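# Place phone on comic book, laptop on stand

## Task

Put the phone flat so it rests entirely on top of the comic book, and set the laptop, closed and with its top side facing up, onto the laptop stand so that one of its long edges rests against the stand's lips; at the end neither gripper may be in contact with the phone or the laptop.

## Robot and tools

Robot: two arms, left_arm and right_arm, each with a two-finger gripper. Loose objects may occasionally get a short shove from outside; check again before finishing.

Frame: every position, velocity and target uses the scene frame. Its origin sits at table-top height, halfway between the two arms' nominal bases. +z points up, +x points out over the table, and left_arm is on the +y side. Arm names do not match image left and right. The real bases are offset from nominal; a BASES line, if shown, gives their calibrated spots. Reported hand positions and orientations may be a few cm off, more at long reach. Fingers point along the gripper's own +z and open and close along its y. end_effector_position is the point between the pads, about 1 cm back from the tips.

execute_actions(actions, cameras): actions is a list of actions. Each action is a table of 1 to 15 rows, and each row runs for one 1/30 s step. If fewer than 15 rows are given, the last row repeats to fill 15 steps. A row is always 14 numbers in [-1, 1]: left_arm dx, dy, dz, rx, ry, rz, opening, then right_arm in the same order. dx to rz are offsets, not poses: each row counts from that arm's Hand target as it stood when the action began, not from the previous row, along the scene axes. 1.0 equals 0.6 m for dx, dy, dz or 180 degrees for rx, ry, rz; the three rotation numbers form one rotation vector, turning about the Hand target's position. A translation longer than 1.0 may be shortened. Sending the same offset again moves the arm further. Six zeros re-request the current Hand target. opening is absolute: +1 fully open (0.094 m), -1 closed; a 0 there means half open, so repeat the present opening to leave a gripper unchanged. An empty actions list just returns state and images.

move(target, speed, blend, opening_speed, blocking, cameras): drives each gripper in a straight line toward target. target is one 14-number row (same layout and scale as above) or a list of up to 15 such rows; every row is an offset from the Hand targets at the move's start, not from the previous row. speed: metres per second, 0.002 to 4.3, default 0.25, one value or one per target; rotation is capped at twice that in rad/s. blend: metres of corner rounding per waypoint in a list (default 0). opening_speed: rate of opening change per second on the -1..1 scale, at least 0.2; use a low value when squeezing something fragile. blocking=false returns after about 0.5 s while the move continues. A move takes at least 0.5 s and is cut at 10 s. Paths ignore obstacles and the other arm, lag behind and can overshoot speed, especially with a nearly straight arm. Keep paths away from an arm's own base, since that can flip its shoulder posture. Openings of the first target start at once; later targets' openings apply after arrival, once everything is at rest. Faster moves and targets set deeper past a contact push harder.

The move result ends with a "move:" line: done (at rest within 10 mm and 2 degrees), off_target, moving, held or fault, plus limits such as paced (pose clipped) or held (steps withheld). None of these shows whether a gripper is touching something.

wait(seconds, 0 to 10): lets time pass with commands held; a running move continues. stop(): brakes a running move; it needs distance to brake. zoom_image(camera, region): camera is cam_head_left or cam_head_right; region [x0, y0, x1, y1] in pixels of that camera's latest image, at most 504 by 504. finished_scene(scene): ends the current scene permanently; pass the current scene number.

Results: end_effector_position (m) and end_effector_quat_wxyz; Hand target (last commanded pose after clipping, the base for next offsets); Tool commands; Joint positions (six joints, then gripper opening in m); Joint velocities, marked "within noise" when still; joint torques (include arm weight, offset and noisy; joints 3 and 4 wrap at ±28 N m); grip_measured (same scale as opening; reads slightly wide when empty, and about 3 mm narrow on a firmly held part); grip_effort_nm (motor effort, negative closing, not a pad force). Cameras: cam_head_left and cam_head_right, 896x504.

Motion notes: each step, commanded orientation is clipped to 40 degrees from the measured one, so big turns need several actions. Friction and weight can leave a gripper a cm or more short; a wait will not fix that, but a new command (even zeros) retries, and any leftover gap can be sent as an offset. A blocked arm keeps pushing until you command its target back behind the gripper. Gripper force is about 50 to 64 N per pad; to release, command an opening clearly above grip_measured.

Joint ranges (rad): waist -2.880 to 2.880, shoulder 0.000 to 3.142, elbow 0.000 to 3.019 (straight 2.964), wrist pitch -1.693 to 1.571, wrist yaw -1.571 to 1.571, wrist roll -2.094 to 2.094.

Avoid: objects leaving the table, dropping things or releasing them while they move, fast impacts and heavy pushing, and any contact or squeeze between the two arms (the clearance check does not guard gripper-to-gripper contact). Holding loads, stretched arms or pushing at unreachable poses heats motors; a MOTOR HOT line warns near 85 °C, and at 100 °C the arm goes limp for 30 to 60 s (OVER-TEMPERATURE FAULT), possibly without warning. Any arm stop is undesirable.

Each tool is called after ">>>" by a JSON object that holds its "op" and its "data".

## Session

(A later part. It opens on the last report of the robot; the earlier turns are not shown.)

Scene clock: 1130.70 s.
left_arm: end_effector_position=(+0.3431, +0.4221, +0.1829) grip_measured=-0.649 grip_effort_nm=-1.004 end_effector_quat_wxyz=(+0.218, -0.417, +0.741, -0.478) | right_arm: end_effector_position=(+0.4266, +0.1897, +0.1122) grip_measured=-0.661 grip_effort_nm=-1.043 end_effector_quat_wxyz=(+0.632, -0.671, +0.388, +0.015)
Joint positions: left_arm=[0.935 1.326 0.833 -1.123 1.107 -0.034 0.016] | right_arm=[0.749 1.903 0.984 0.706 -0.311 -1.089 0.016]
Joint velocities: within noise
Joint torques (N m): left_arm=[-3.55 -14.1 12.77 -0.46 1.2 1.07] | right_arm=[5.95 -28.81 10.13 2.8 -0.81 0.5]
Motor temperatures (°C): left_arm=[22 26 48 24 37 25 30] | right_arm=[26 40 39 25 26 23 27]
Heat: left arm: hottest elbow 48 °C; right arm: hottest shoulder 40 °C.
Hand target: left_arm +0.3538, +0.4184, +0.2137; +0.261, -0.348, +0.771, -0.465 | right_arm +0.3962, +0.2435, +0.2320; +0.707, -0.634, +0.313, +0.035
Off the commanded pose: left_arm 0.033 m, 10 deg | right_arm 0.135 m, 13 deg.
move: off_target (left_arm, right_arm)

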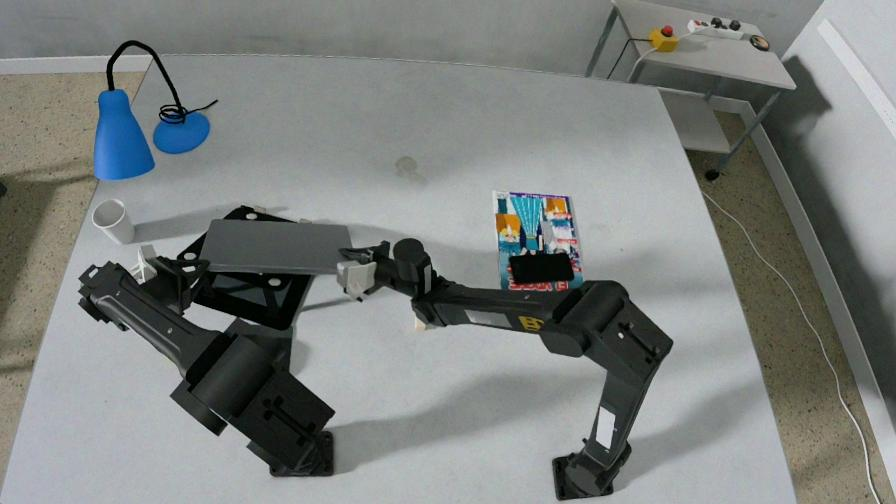

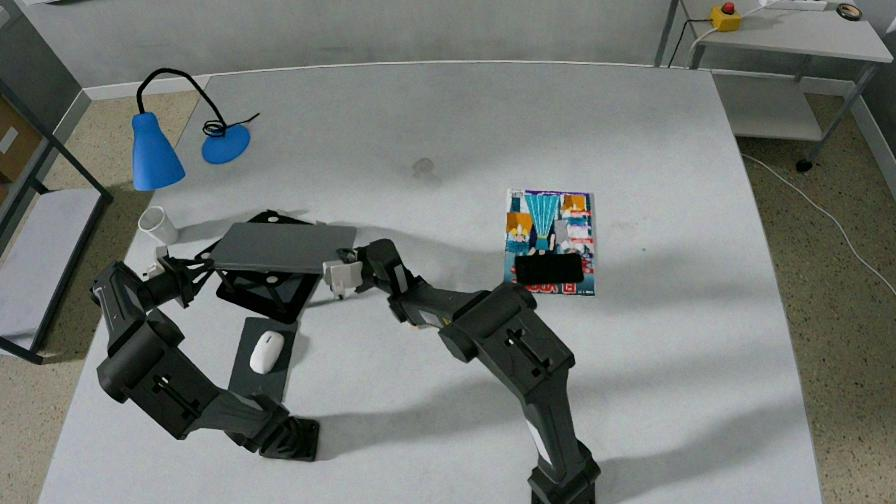

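>>> {"op": "move", "data": {"target": [[0.0,0.0,0.03,0,0,0,-0.9,-0.07,0,0.0,0,0,-0.04,-0.85],[0.08,-0.0,0.03,0,0,-0.06,-0.9,-0.09,0,0.0,0,0,-0.06,-0.85]], "speed": 0.1}}

>>> {"op": "zoom_image", "data": {"camera": "cam_head_left", "region": [170, 160, 390, 280]}}

>>> {"op": "zoom_image", "data": {"camera": "cam_head_right", "region": [170, 160, 390, 280]}}

Scene clock: 1137.57 s.
left_arm: end_effector_position=(+0.3732, +0.4286, +0.1967) grip_measured=-0.649 grip_effort_nm=-1.009 end_effector_quat_wxyz=(+0.179, -0.352, +0.777, -0.490) | right_arm: end_effector_position=(+0.3831, +0.1847, +0.1208) grip_measured=-0.662 grip_effort_nm=-1.033 end_effector_quat_wxyz=(+0.620, -0.624, +0.472, -0.057)
Joint positions: left_arm=[0.87 1.47 1.017 -1.354 1.083 0.191 0.016] | right_arm=[0.887 1.806 0.874 0.706 0.059 -1 0.016]
Joint velocities: within noise
Joint torques (N m): left_arm=[-6.59 -14.33 15.16 -0.69 1.9 0.84] | right_arm=[6.53 -26.46 9.54 4.33 -1.58 -0.32]
Motor temperatures (°C): left_arm=[23 26 47 24 37 25 30] | right_arm=[26 40 40 25 26 23 27]
Heat: left arm: hottest elbow 47 °C; right arm: hottest shoulder 40 °C.
Hand target: left_arm +0.4019, +0.4186, +0.2318; +0.216, -0.274, +0.801, -0.487 | right_arm +0.3423, +0.2434, +0.2319; +0.707, -0.602, +0.371, -0.032
Off the commanded pose: left_arm 0.046 m, 10 deg | right_arm 0.132 m, 16 deg.
move: off_target (left_arm, right_arm)

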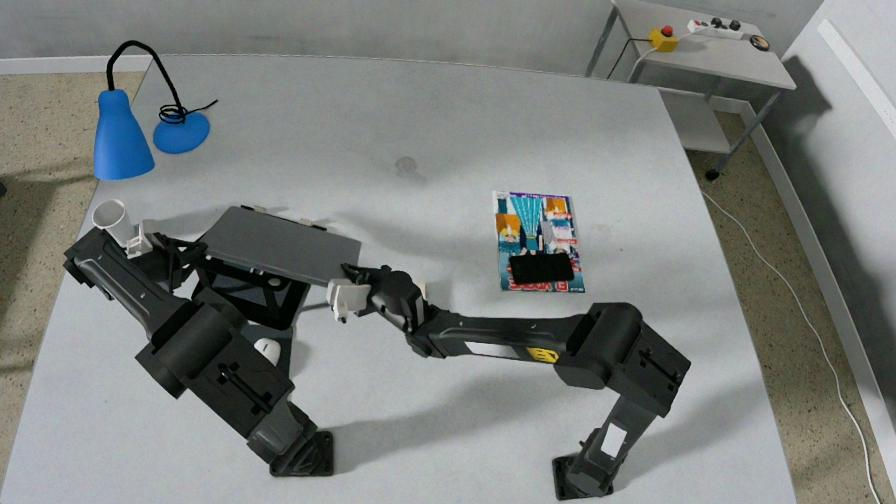

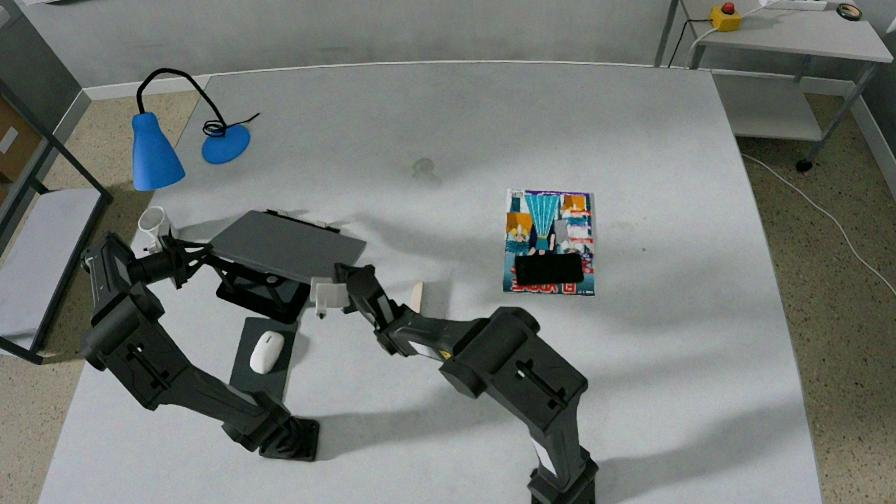

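Scaled by 2.291.

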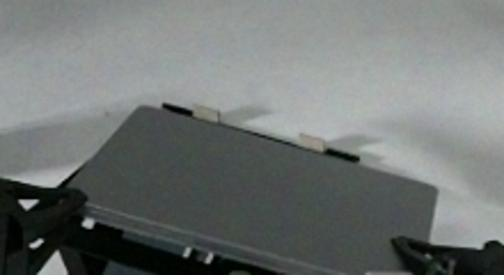

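Scaled by 2.291.

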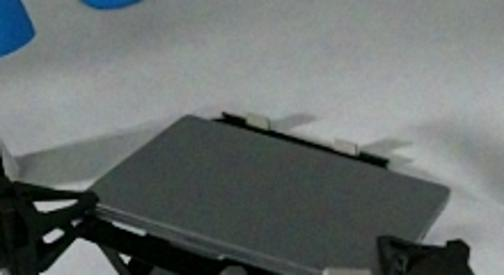

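>>> {"op": "move", "data": {"target": [[-0.045,0.0,-0.09,0,0,0,-0.9,0.05,-0.06,-0.19,0,0,0,-0.85]], "speed": 0.08}}

>>> {"op": "zoom_image", "data": {"camera": "cam_head_left", "region": [170, 160, 390, 280]}}

>>> {"op": "zoom_image", "data": {"camera": "cam_head_right", "region": [170, 160, 390, 280]}}

Scene clock: 1143.40 s.
left_arm: end_effector_position=(+0.3698, +0.4221, +0.1735) grip_measured=-0.649 grip_effort_nm=-1.009 end_effector_quat_wxyz=(+0.190, -0.313, +0.791, -0.490) | right_arm: end_effector_position=(+0.3848, +0.1761, +0.0877) grip_measured=-0.662 grip_effort_nm=-1.038 end_effector_quat_wxyz=(+0.673, -0.609, +0.417, -0.053)
Joint positions: left_arm=[0.867 1.506 0.981 -1.333 1.086 0.316 0.016] | right_arm=[0.851 1.961 0.834 1.038 -0.035 -1.052 0.016]
Joint velocities: within noise
Joint torques (N m): left_arm=[-2.73 -13.45 8.47 0.39 1.22 0.74] | right_arm=[2.78 -18.78 7.57 3.18 -1.58 0.11]
Motor temperatures (°C): left_arm=[23 26 47 24 38 25 30] | right_arm=[27 41 40 25 27 24 27]
Heat: left arm: hottest elbow 47 °C; right arm: hottest shoulder 41 °C.
Hand target: left_arm +0.3748, +0.4185, +0.1777; +0.216, -0.274, +0.801, -0.487 | right_arm +0.3722, +0.2075, +0.1180; +0.707, -0.601, +0.371, -0.032
Off the commanded pose: left_arm 0.007 m, 5 deg | right_arm 0.045 m, 7 deg.
move: off_target (left_arm, right_arm)

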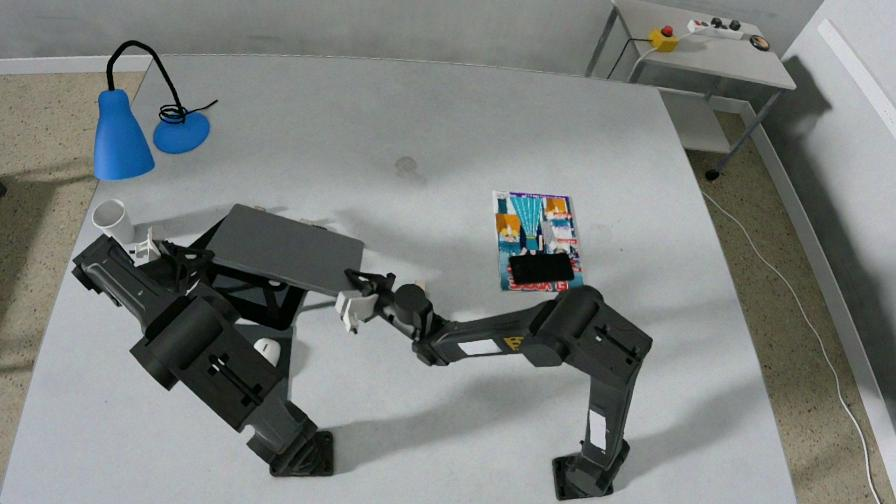

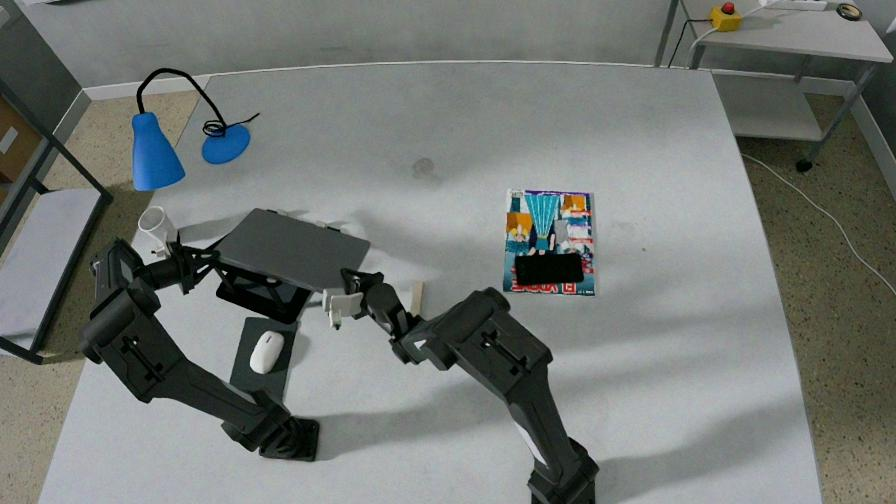

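Scaled by 2.291.

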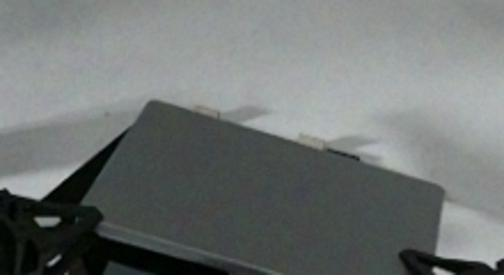

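Scaled by 2.291.

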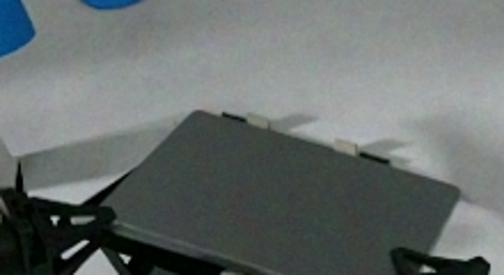

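>>> {"op": "move", "data": {"target": [[-0.04,0.0,0.02,0,0,0,-0.9,-0.04,0,0.04,0,0,0,-0.85],[-0.04,0.0,-0.03,0,0,0,-0.9,-0.04,0.0,-0.02,0,0,0,-0.85]], "speed": 0.08}}

>>> {"op": "zoom_image", "data": {"camera": "cam_head_left", "region": [170, 160, 390, 280]}}

>>> {"op": "zoom_image", "data": {"camera": "cam_head_right", "region": [170, 160, 390, 280]}}

Scene clock: 1147.97 s.
left_arm: end_effector_position=(+0.3543, +0.4227, +0.1699) grip_measured=-0.649 grip_effort_nm=-1.009 end_effector_quat_wxyz=(+0.200, -0.308, +0.787, -0.496) | right_arm: end_effector_position=(+0.3761, +0.1765, +0.0873) grip_measured=-0.662 grip_effort_nm=-1.043 end_effector_quat_wxyz=(+0.681, -0.604, +0.411, -0.058)
Joint positions: left_arm=[0.906 1.506 0.955 -1.377 1.096 0.407 0.016] | right_arm=[0.867 1.971 0.818 1.085 -0.015 -1.059 0.016]
Joint velocities: within noise
Joint torques (N m): left_arm=[-2.14 -11.75 6.09 0.73 0.22 0.89] | right_arm=[4.37 -18.26 5.64 3.4 -0.96 0.18]
Motor temperatures (°C): left_arm=[23 26 46 24 37 25 30] | right_arm=[27 41 40 25 28 23 27]
Heat: left arm: hottest elbow 46 °C; right arm: hottest shoulder 41 °C.
Hand target: left_arm +0.3508, +0.4184, +0.1597; +0.216, -0.274, +0.801, -0.487 | right_arm +0.3482, +0.2075, +0.1060; +0.707, -0.601, +0.371, -0.032
Off the commanded pose: left_arm 0.012 m, 5 deg | right_arm 0.046 m, 6 deg.
move: off_target (left_arm, right_arm)

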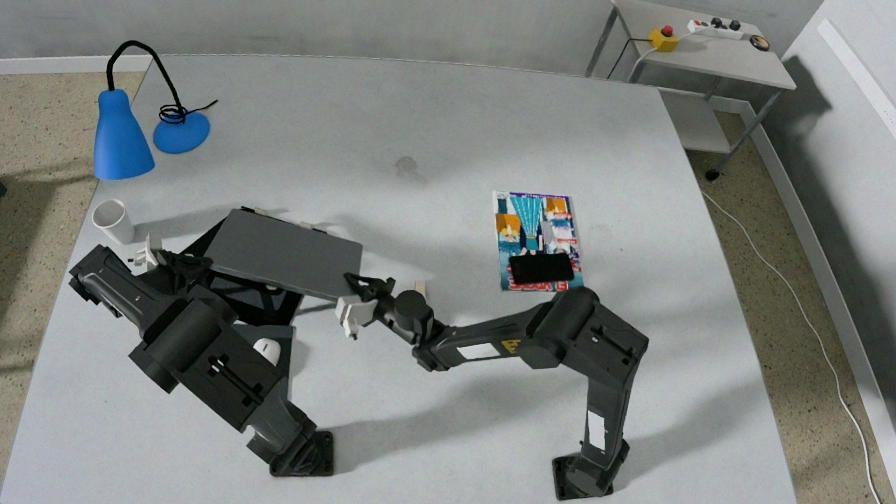

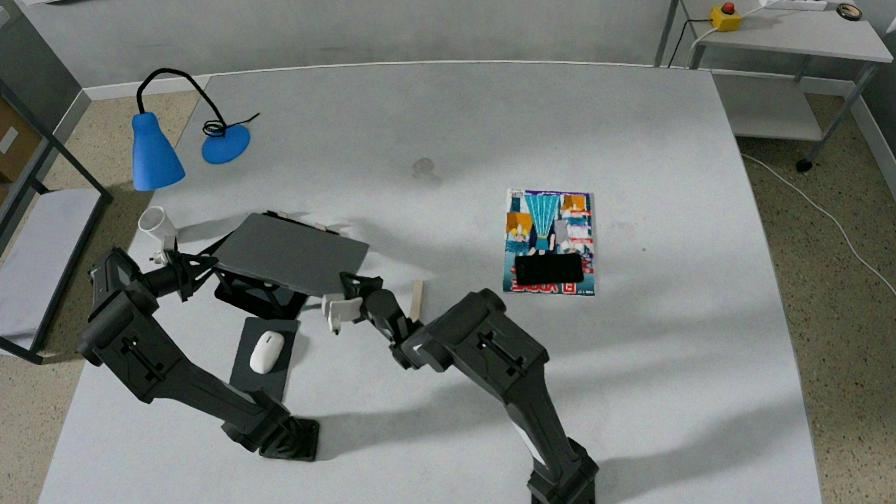

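Scaled by 2.291.

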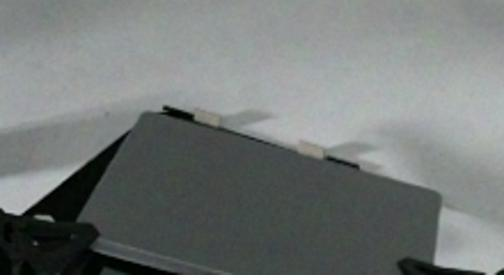

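Scaled by 2.291.

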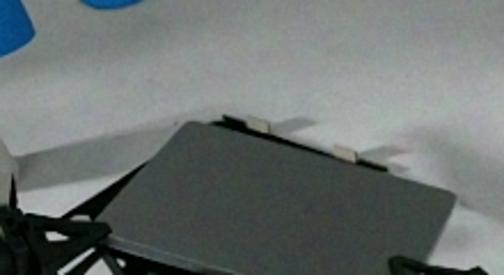

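>>> {"op": "move", "data": {"target": [[0,0.0,-0.05,0,0,0,-0.9,0.01,0,-0.05,0,0,0,-0.85]], "speed": 0.06}}

>>> {"op": "zoom_image", "data": {"camera": "cam_head_left", "region": [170, 160, 390, 280]}}

>>> {"op": "zoom_image", "data": {"camera": "cam_head_right", "region": [170, 160, 390, 280]}}

Scene clock: 1151.13 s.
left_arm: end_effector_position=(+0.3569, +0.4223, +0.1665) grip_measured=-0.649 grip_effort_nm=-1.004 end_effector_quat_wxyz=(+0.218, -0.302, +0.782, -0.500) | right_arm: end_effector_position=(+0.3753, +0.1758, +0.0830) grip_measured=-0.662 grip_effort_nm=-1.038 end_effector_quat_wxyz=(+0.698, -0.591, +0.400, -0.061)
Joint positions: left_arm=[0.906 1.506 0.935 -1.331 1.127 0.408 0.016] | right_arm=[0.867 2.016 0.818 1.18 -0.016 -1.062 0.016]
Joint velocities: within noise
Joint torques (N m): left_arm=[-1.85 -8.12 4.48 1.58 -1.03 0.91] | right_arm=[3.72 -14.97 6.61 2.56 -1.25 0.2]
Motor temperatures (°C): left_arm=[23 26 46 24 37 25 30] | right_arm=[27 41 40 25 27 23 27]
Heat: left arm: hottest elbow 46 °C; right arm: hottest shoulder 41 °C.
Hand target: left_arm +0.3508, +0.4184, +0.1297; +0.216, -0.274, +0.801, -0.487 | right_arm +0.3542, +0.2075, +0.0759; +0.707, -0.602, +0.371, -0.032
Off the commanded pose: left_arm 0.037 m, 4 deg | right_arm 0.039 m, 5 deg.
move: off_target (left_arm, right_arm)

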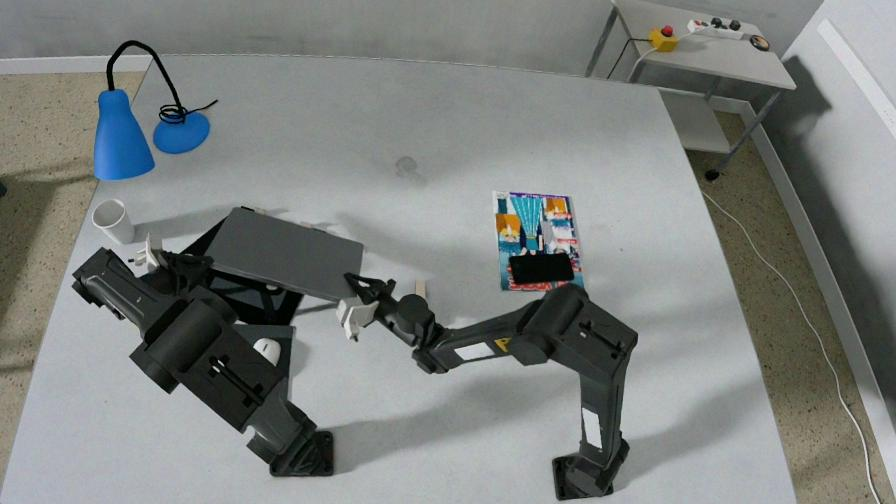

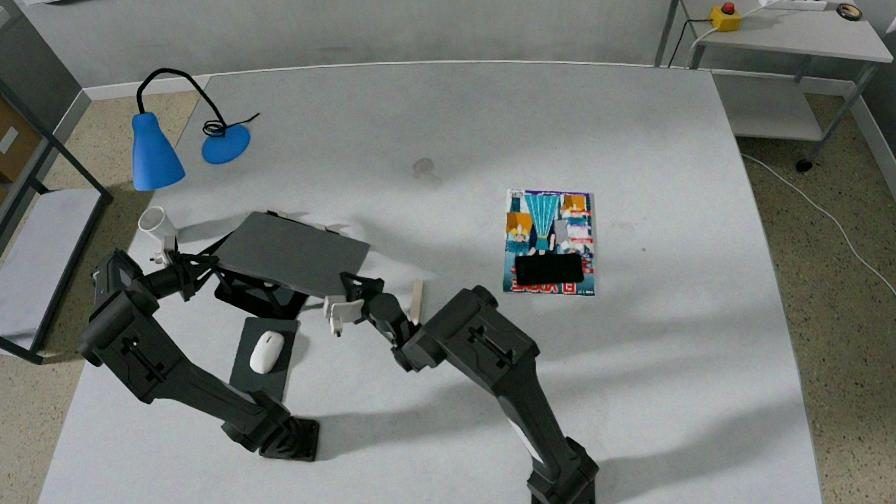

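Scaled by 2.291.

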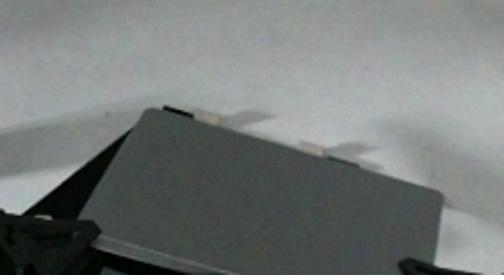

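Scaled by 2.291.

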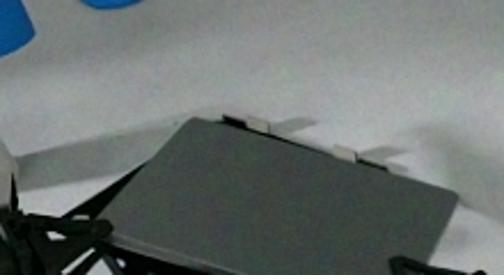

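>>> {"op": "move", "data": {"target": [[0.0,0.0,0.04,0,0,0,-0.9,0.02,-0.053,0.01,0,0,0,-0.85]], "speed": 0.06}}

>>> {"op": "zoom_image", "data": {"camera": "cam_head_left", "region": [220, 180, 320, 260]}}

>>> {"op": "zoom_image", "data": {"camera": "cam_head_right", "region": [240, 180, 340, 260]}}

Scene clock: 1155.30 s.
left_arm: end_effector_position=(+0.3547, +0.4209, +0.1654) grip_measured=-0.649 grip_effort_nm=-1.013 end_effector_quat_wxyz=(+0.210, -0.305, +0.783, -0.499) | right_arm: end_effector_position=(+0.3795, +0.1716, +0.0834) grip_measured=-0.662 grip_effort_nm=-1.038 end_effector_quat_wxyz=(+0.700, -0.599, +0.386, -0.045)
Joint positions: left_arm=[0.906 1.506 0.935 -1.344 1.115 0.408 0.016] | right_arm=[0.837 2.016 0.818 1.181 -0.092 -1.066 0.016]
Joint velocities: within noise
Joint torques (N m): left_arm=[-1.9 -11.87 6.99 0.18 -0.5 0.88] | right_arm=[1.55 -17.67 3.37 2.91 -0.81 0.24]
Motor temperatures (°C): left_arm=[23 26 45 24 37 25 30] | right_arm=[26 40 39 25 27 23 27]
Heat: left arm: hottest elbow 45 °C; right arm: hottest shoulder 40 °C.
Hand target: left_arm +0.3508, +0.4184, +0.1537; +0.216, -0.274, +0.801, -0.487 | right_arm +0.3662, +0.1758, +0.0821; +0.707, -0.601, +0.371, -0.032
Off the commanded pose: left_arm 0.013 m, 4 deg | right_arm 0.014 m, 2 deg.
move: off_target (left_arm, right_arm)

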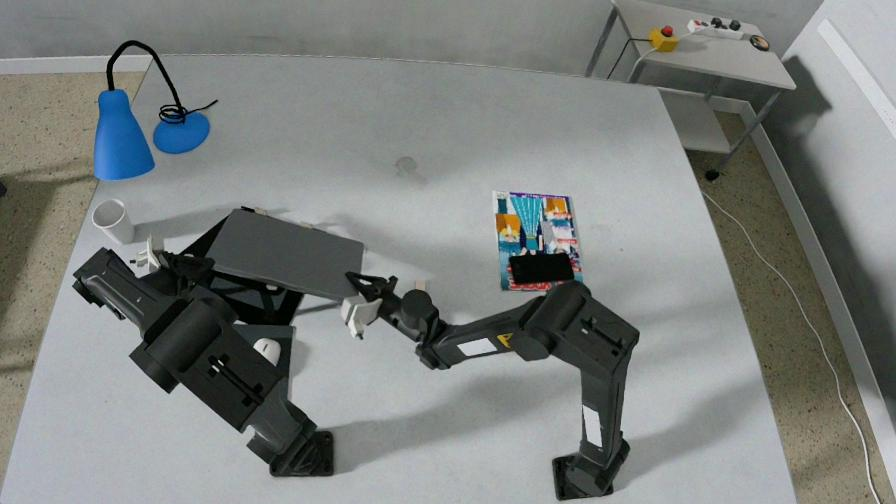

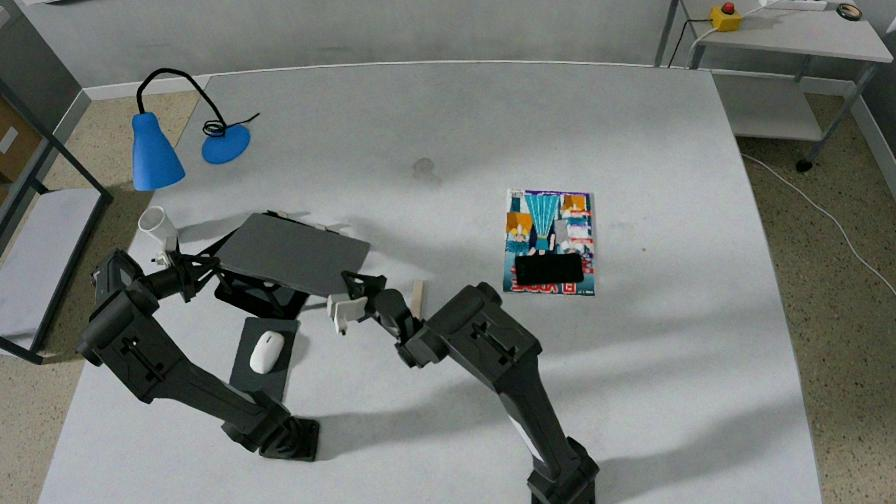

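Scaled by 5.040.

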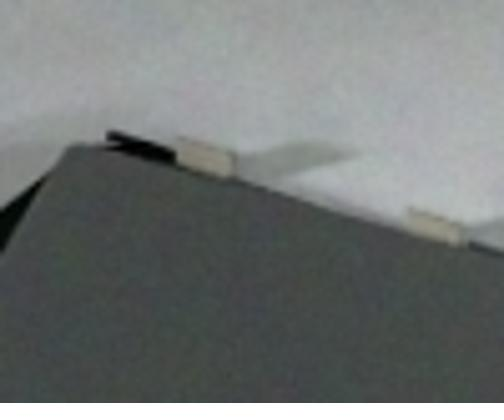

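Scaled by 5.040.

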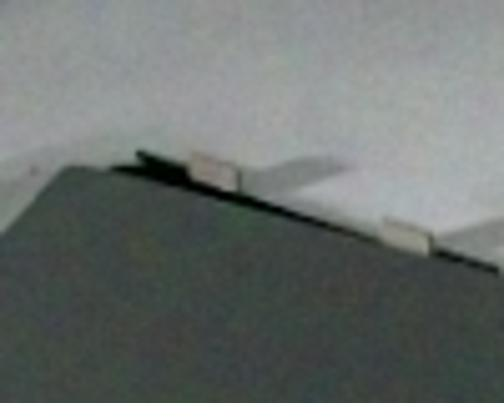

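>>> {"op": "move", "data": {"target": [[0.0,0.0,0.0,0,0,0,-0.9,0.0,0,0,0,0,0,0.0]], "opening_speed": 0.4}}

>>> {"op": "zoom_image", "data": {"camera": "cam_head_left", "region": [200, 180, 400, 310]}}

>>> {"op": "zoom_image", "data": {"camera": "cam_head_right", "region": [240, 180, 340, 260]}}

Scene clock: 1160.83 s.
left_arm: end_effector_position=(+0.3523, +0.4193, +0.1604) grip_measured=-0.649 grip_effort_nm=-1.004 end_effector_quat_wxyz=(+0.199, -0.312, +0.784, -0.499) | right_arm: end_effector_position=(+0.3752, +0.1738, +0.0879) grip_measured=-0.002 grip_effort_nm=0.066 end_effector_quat_wxyz=(+0.707, -0.599, +0.374, -0.038)
Joint positions: left_arm=[0.906 1.512 0.929 -1.345 1.102 0.397 0.016] | right_arm=[0.839 2.016 0.816 1.203 -0.115 -1.066 0.047]
Joint velocities: within noise
Joint torques (N m): left_arm=[-1.9 -11.58 7.27 0.29 -0.03 0.99] | right_arm=[1.38 -17.67 3.52 2.18 -0.05 0.24]
Motor temperatures (°C): left_arm=[23 26 44 24 36 25 30] | right_arm=[26 40 38 25 27 23 27]
Heat: left arm: hottest elbow 44 °C; right arm: hottest shoulder 40 °C.
Hand target: left_arm +0.3508, +0.4184, +0.1537; +0.216, -0.274, +0.801, -0.487 | right_arm +0.3663, +0.1757, +0.0820; +0.707, -0.601, +0.371, -0.032
Off the commanded pose: left_arm 0.007 m, 5 deg | right_arm 0.011 m, 1 deg.
move: off_target (left_arm, right_arm)

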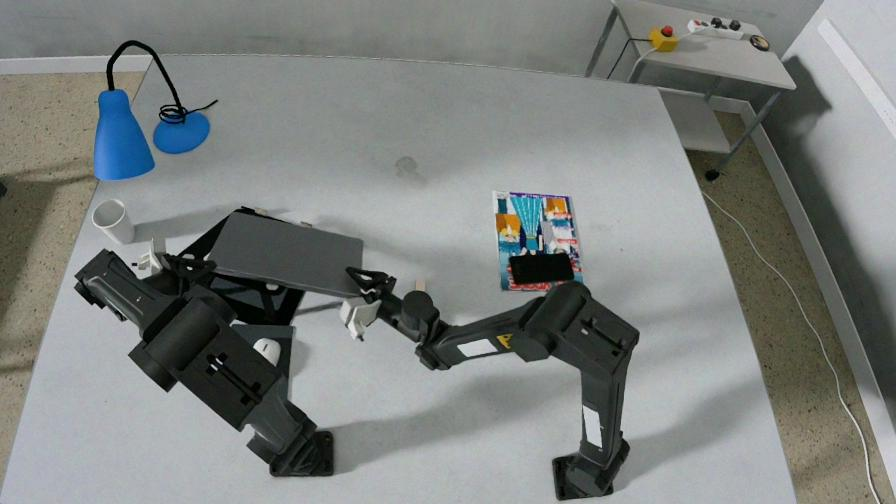

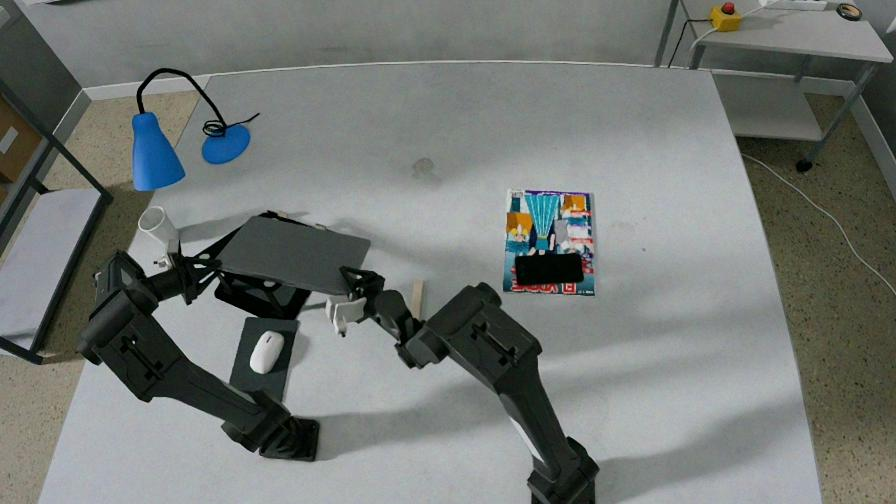

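Scaled by 2.520.

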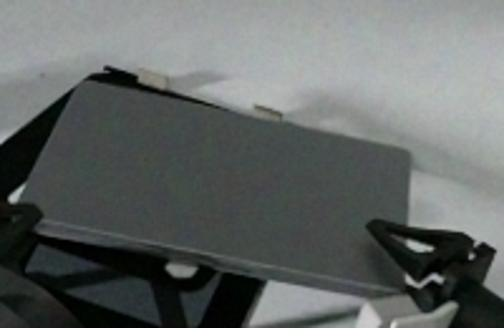

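Scaled by 5.040.

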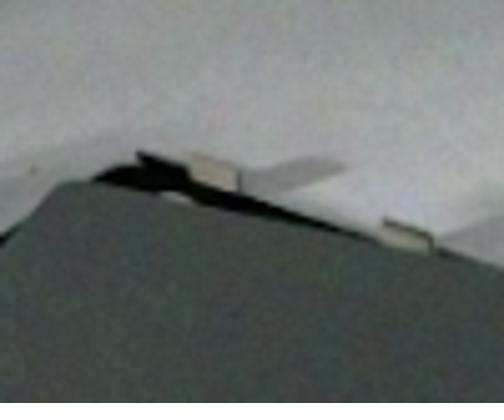

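>>> {"op": "move", "data": {"target": [[0.0,0.0,0.0,0,0,0,-0.9,-0.1,-0.14,0,0,0,0,0.0],[0.0,0.0,0.0,0,0,0,-0.9,-0.12,-0.3,0.1,0,0,0,0.0]], "speed": 0.12}}

>>> {"op": "zoom_image", "data": {"camera": "cam_head_left", "region": [200, 180, 400, 310]}}

>>> {"op": "zoom_image", "data": {"camera": "cam_head_right", "region": [240, 180, 340, 260]}}

Scene clock: 1167.67 s.
left_arm: end_effector_position=(+0.3524, +0.4190, +0.1603) grip_measured=-0.649 grip_effort_nm=-1.009 end_effector_quat_wxyz=(+0.198, -0.314, +0.783, -0.499) | right_arm: end_effector_position=(+0.2940, +0.0024, +0.1419) grip_measured=-0.001 grip_effort_nm=0.046 end_effector_quat_wxyz=(+0.709, -0.602, +0.365, -0.030)
Joint positions: left_arm=[0.905 1.512 0.929 -1.345 1.101 0.393 0.016] | right_arm=[0.634 1.603 0.317 1.294 -0.344 -1.066 0.047]
Joint velocities: within noise
Joint torques (N m): left_arm=[-1.44 -12.45 7.38 0.24 0.01 0.99] | right_arm=[-0.38 -11.75 2.74 1.09 -0.05 0.24]
Motor temperatures (°C): left_arm=[22 26 43 24 35 25 30] | right_arm=[26 40 38 25 26 23 27]
Heat: left arm: hottest elbow 43 °C; right arm: hottest shoulder 40 °C.
Hand target: left_arm +0.3508, +0.4185, +0.1538; +0.216, -0.274, +0.801, -0.487 | right_arm +0.2943, -0.0043, +0.1420; +0.707, -0.601, +0.371, -0.032
Off the commanded pose: left_arm 0.007 m, 6 deg | right_arm 0.007 m, 1 deg.
move: off_target (left_arm)

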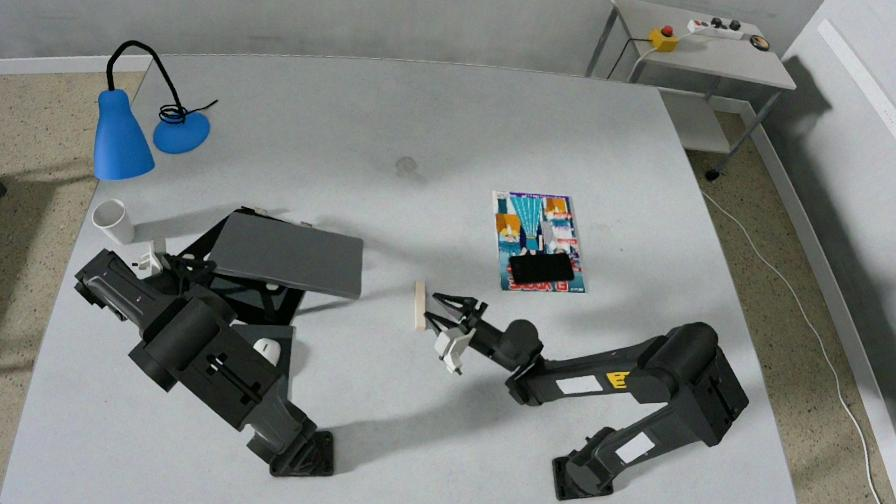

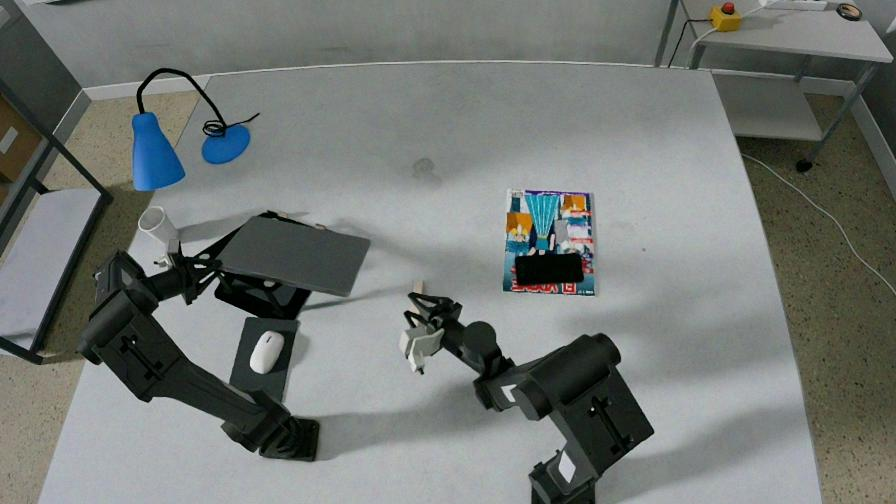

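Scaled by 2.520.

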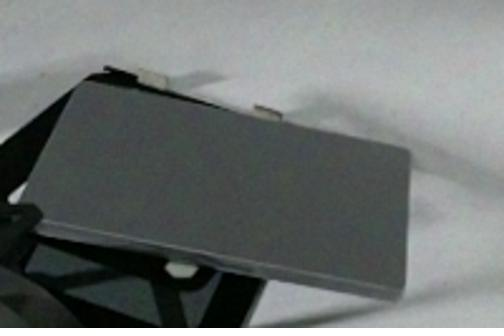

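Scaled by 5.040.

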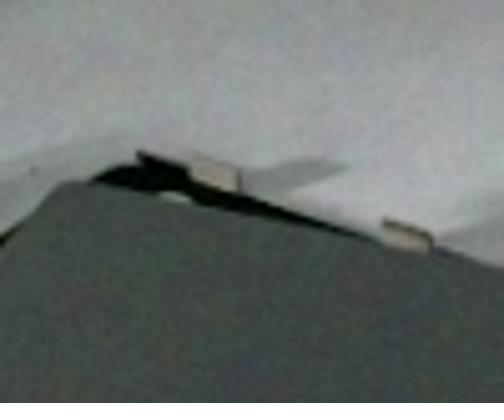

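>>> {"op": "move", "data": {"target": [[0.045,0.02,0.0,0,0,-0.02,-0.9,0,0,0,0,0,0,0.0]], "speed": 0.06}}

>>> {"op": "zoom_image", "data": {"camera": "cam_head_left", "region": [200, 180, 400, 310]}}

>>> {"op": "zoom_image", "data": {"camera": "cam_head_right", "region": [240, 180, 340, 260]}}

Scene clock: 1172.30 s.
left_arm: end_effector_position=(+0.3652, +0.4181, +0.1522) grip_measured=-0.649 grip_effort_nm=-1.009 end_effector_quat_wxyz=(+0.173, -0.304, +0.783, -0.514) | right_arm: end_effector_position=(+0.2941, +0.0023, +0.1418) grip_measured=-0.001 grip_effort_nm=0.051 end_effector_quat_wxyz=(+0.709, -0.602, +0.365, -0.030)
Joint positions: left_arm=[0.874 1.583 0.975 -1.392 1.101 0.427 0.016] | right_arm=[0.634 1.603 0.317 1.294 -0.344 -1.066 0.047]
Joint velocities: within noise
Joint torques (N m): left_arm=[-1.85 -11.81 12.46 0.27 -0.28 0.96] | right_arm=[-0.5 -11.81 2.76 1.18 -0.05 0.25]
Motor temperatures (°C): left_arm=[22 26 42 24 35 25 30] | right_arm=[26 39 37 25 26 23 27]
Heat: left arm: hottest elbow 42 °C; right arm: hottest shoulder 39 °C.
Hand target: left_arm +0.3778, +0.4305, +0.1537; +0.200, -0.249, +0.809, -0.494 | right_arm +0.2943, -0.0043, +0.1420; +0.707, -0.601, +0.371, -0.032
Off the commanded pose: left_arm 0.018 m, 8 deg | right_arm 0.007 m, 1 deg.
move: off_target (left_arm)

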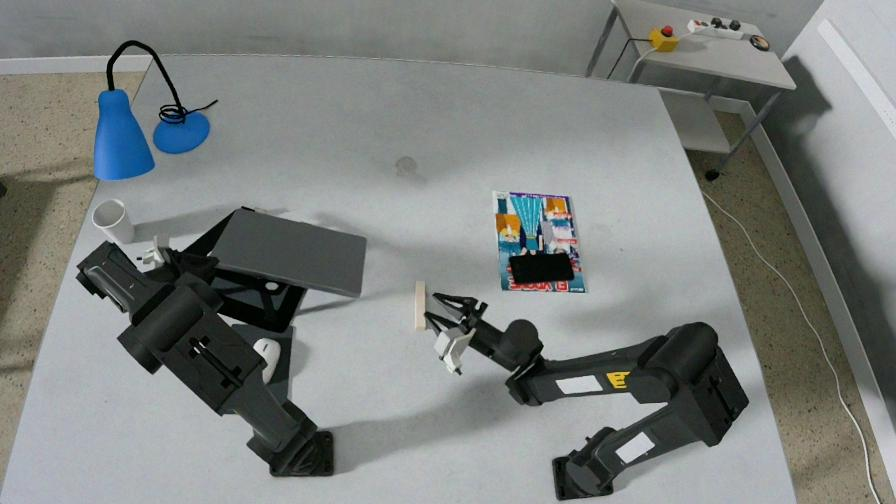

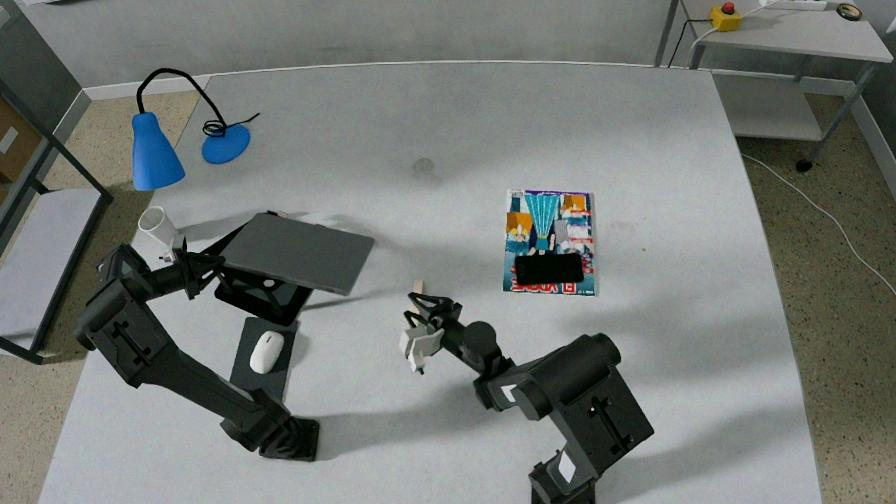

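Scaled by 2.520.

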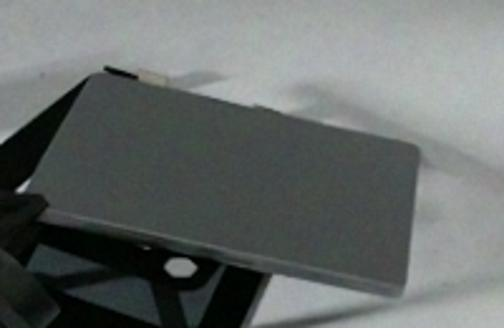

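Scaled by 5.040.

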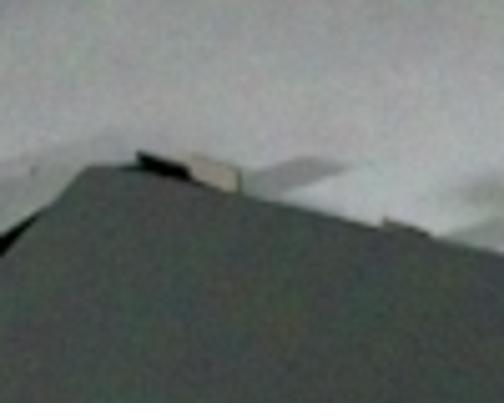

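>>> {"op": "move", "data": {"target": [[0,0,0,0,0,0,-0.9,0.05,0,0.22,0,0.2,-0.13,-1],[0,0,0,0,0,0,-0.9,0.5,0.3,0.22,-0.021,0.453,-0.286,-1]], "speed": 0.3, "blend": 0.04}}

Scene clock: 1186.33 s.
left_arm: end_effector_position=(+0.3651, +0.4180, +0.1521) grip_measured=-0.649 grip_effort_nm=-1.009 end_effector_quat_wxyz=(+0.173, -0.303, +0.783, -0.514) | right_arm: end_effector_position=(+0.5808, +0.1752, +0.2708) grip_measured=-0.991 grip_effort_nm=-0.496 end_effector_quat_wxyz=(+0.199, -0.303, +0.930, +0.062)
Joint positions: left_arm=[0.874 1.584 0.975 -1.392 1.101 0.43 0.016] | right_arm=[0.672 2.257 2.563 -1.457 0.025 0.043 0]
Joint velocities: within noise
Joint torques (N m): left_arm=[-2.08 -11.4 12.51 0.17 -0.27 1] | right_arm=[-0.38 -25.41 13.56 0.39 -0.02 0.22]
Motor temperatures (°C): left_arm=[22 26 43 24 34 25 30] | right_arm=[26 38 37 25 25 23 26]
Heat: left arm: hottest elbow 43 °C; right arm: hottest shoulder 38 °C.
Hand target: left_arm +0.3778, +0.4305, +0.1537; +0.200, -0.249, +0.809, -0.494 | right_arm +0.5942, +0.1756, +0.2740; +0.206, -0.294, +0.931, +0.066
Off the commanded pose: left_arm 0.018 m, 8 deg | right_arm 0.014 m, 1 deg.
move: off_target (left_arm, right_arm)

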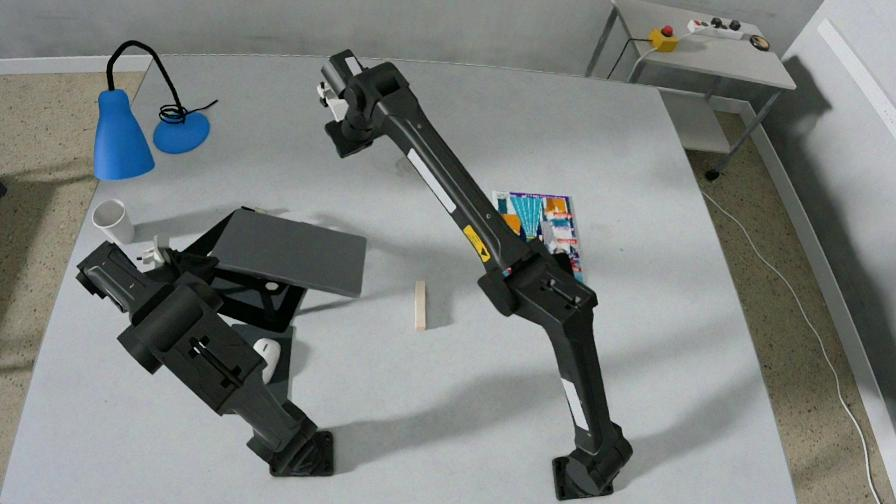

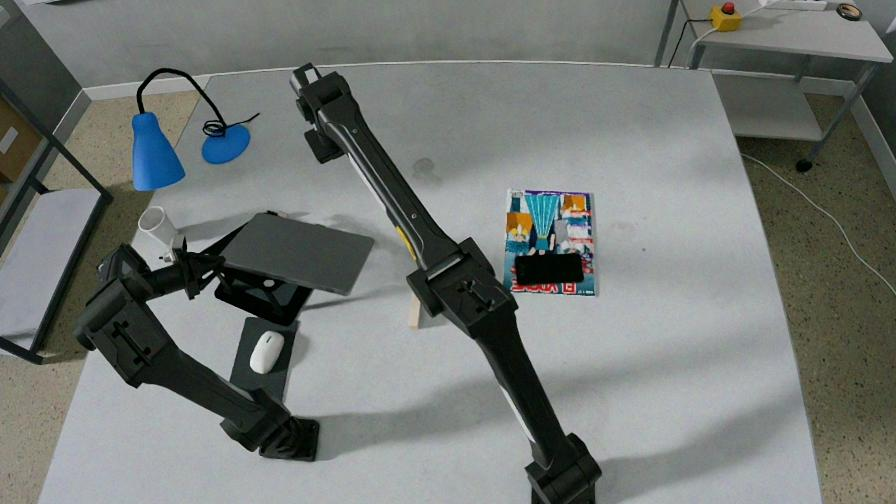

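>>> {"op": "move", "data": {"target": [[0,0,0,0,0,0,-0.9,0,0,-0.3,0,0,0,-1]], "speed": 0.2}}

Scene clock: 1190.77 s.
left_arm: end_effector_position=(+0.3651, +0.4180, +0.1521) grip_measured=-0.649 grip_effort_nm=-1.013 end_effector_quat_wxyz=(+0.173, -0.303, +0.783, -0.514) | right_arm: end_effector_position=(+0.5894, +0.1821, +0.1020) grip_measured=-0.991 grip_effort_nm=-0.496 end_effector_quat_wxyz=(+0.207, -0.302, +0.928, +0.065)
Joint positions: left_arm=[0.874 1.584 0.975 -1.392 1.101 0.43 0.016] | right_arm=[0.672 2.235 2.072 -0.97 0.025 0.044 0]
Joint velocities: within noise
Joint torques (N m): left_arm=[-2.49 -11.46 12.63 -0.08 -0.29 1] | right_arm=[-0.26 -28.22 7.86 1.36 -0.02 0.21]
Motor temperatures (°C): left_arm=[22 27 43 24 34 25 30] | right_arm=[26 38 38 25 25 23 26]
Heat: left arm: hottest elbow 43 °C; right arm: hottest shoulder 38 °C.
Hand target: left_arm +0.3778, +0.4305, +0.1537; +0.200, -0.249, +0.809, -0.494 | right_arm +0.5943, +0.1757, +0.0942; +0.206, -0.294, +0.931, +0.066
Off the commanded pose: left_arm 0.018 m, 8 deg | right_arm 0.011 m, 1 deg.
move: off_target (left_arm, right_arm)

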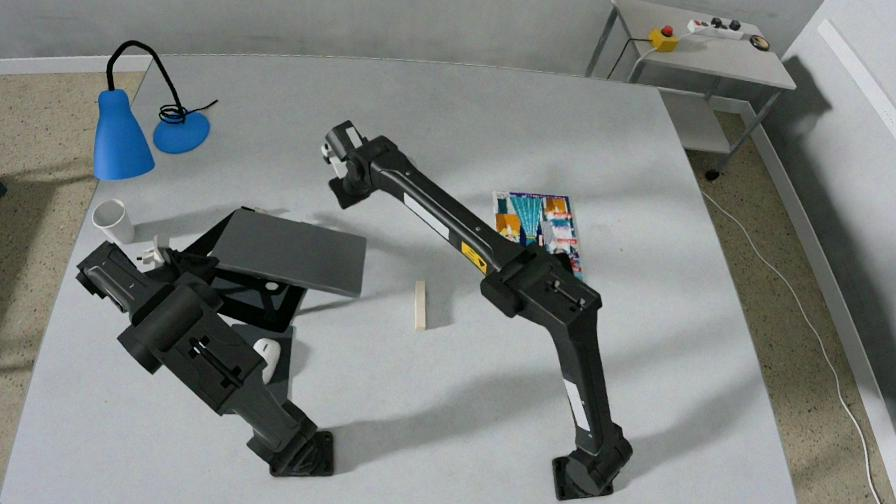

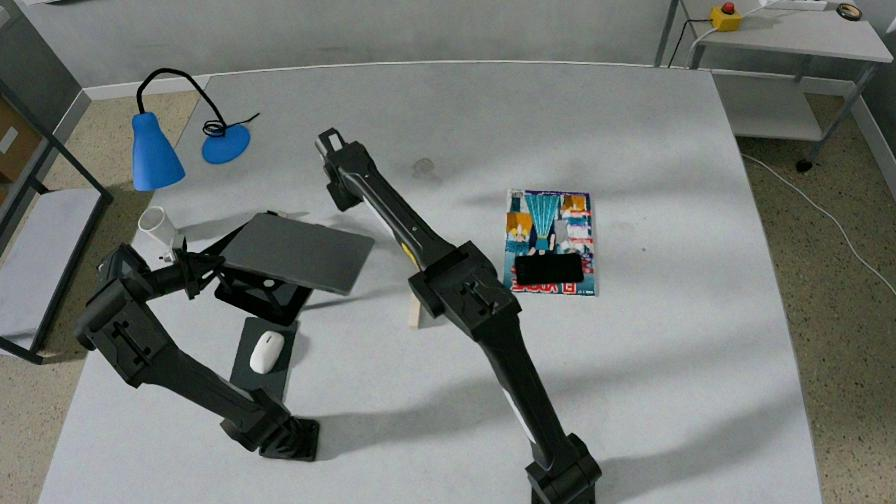

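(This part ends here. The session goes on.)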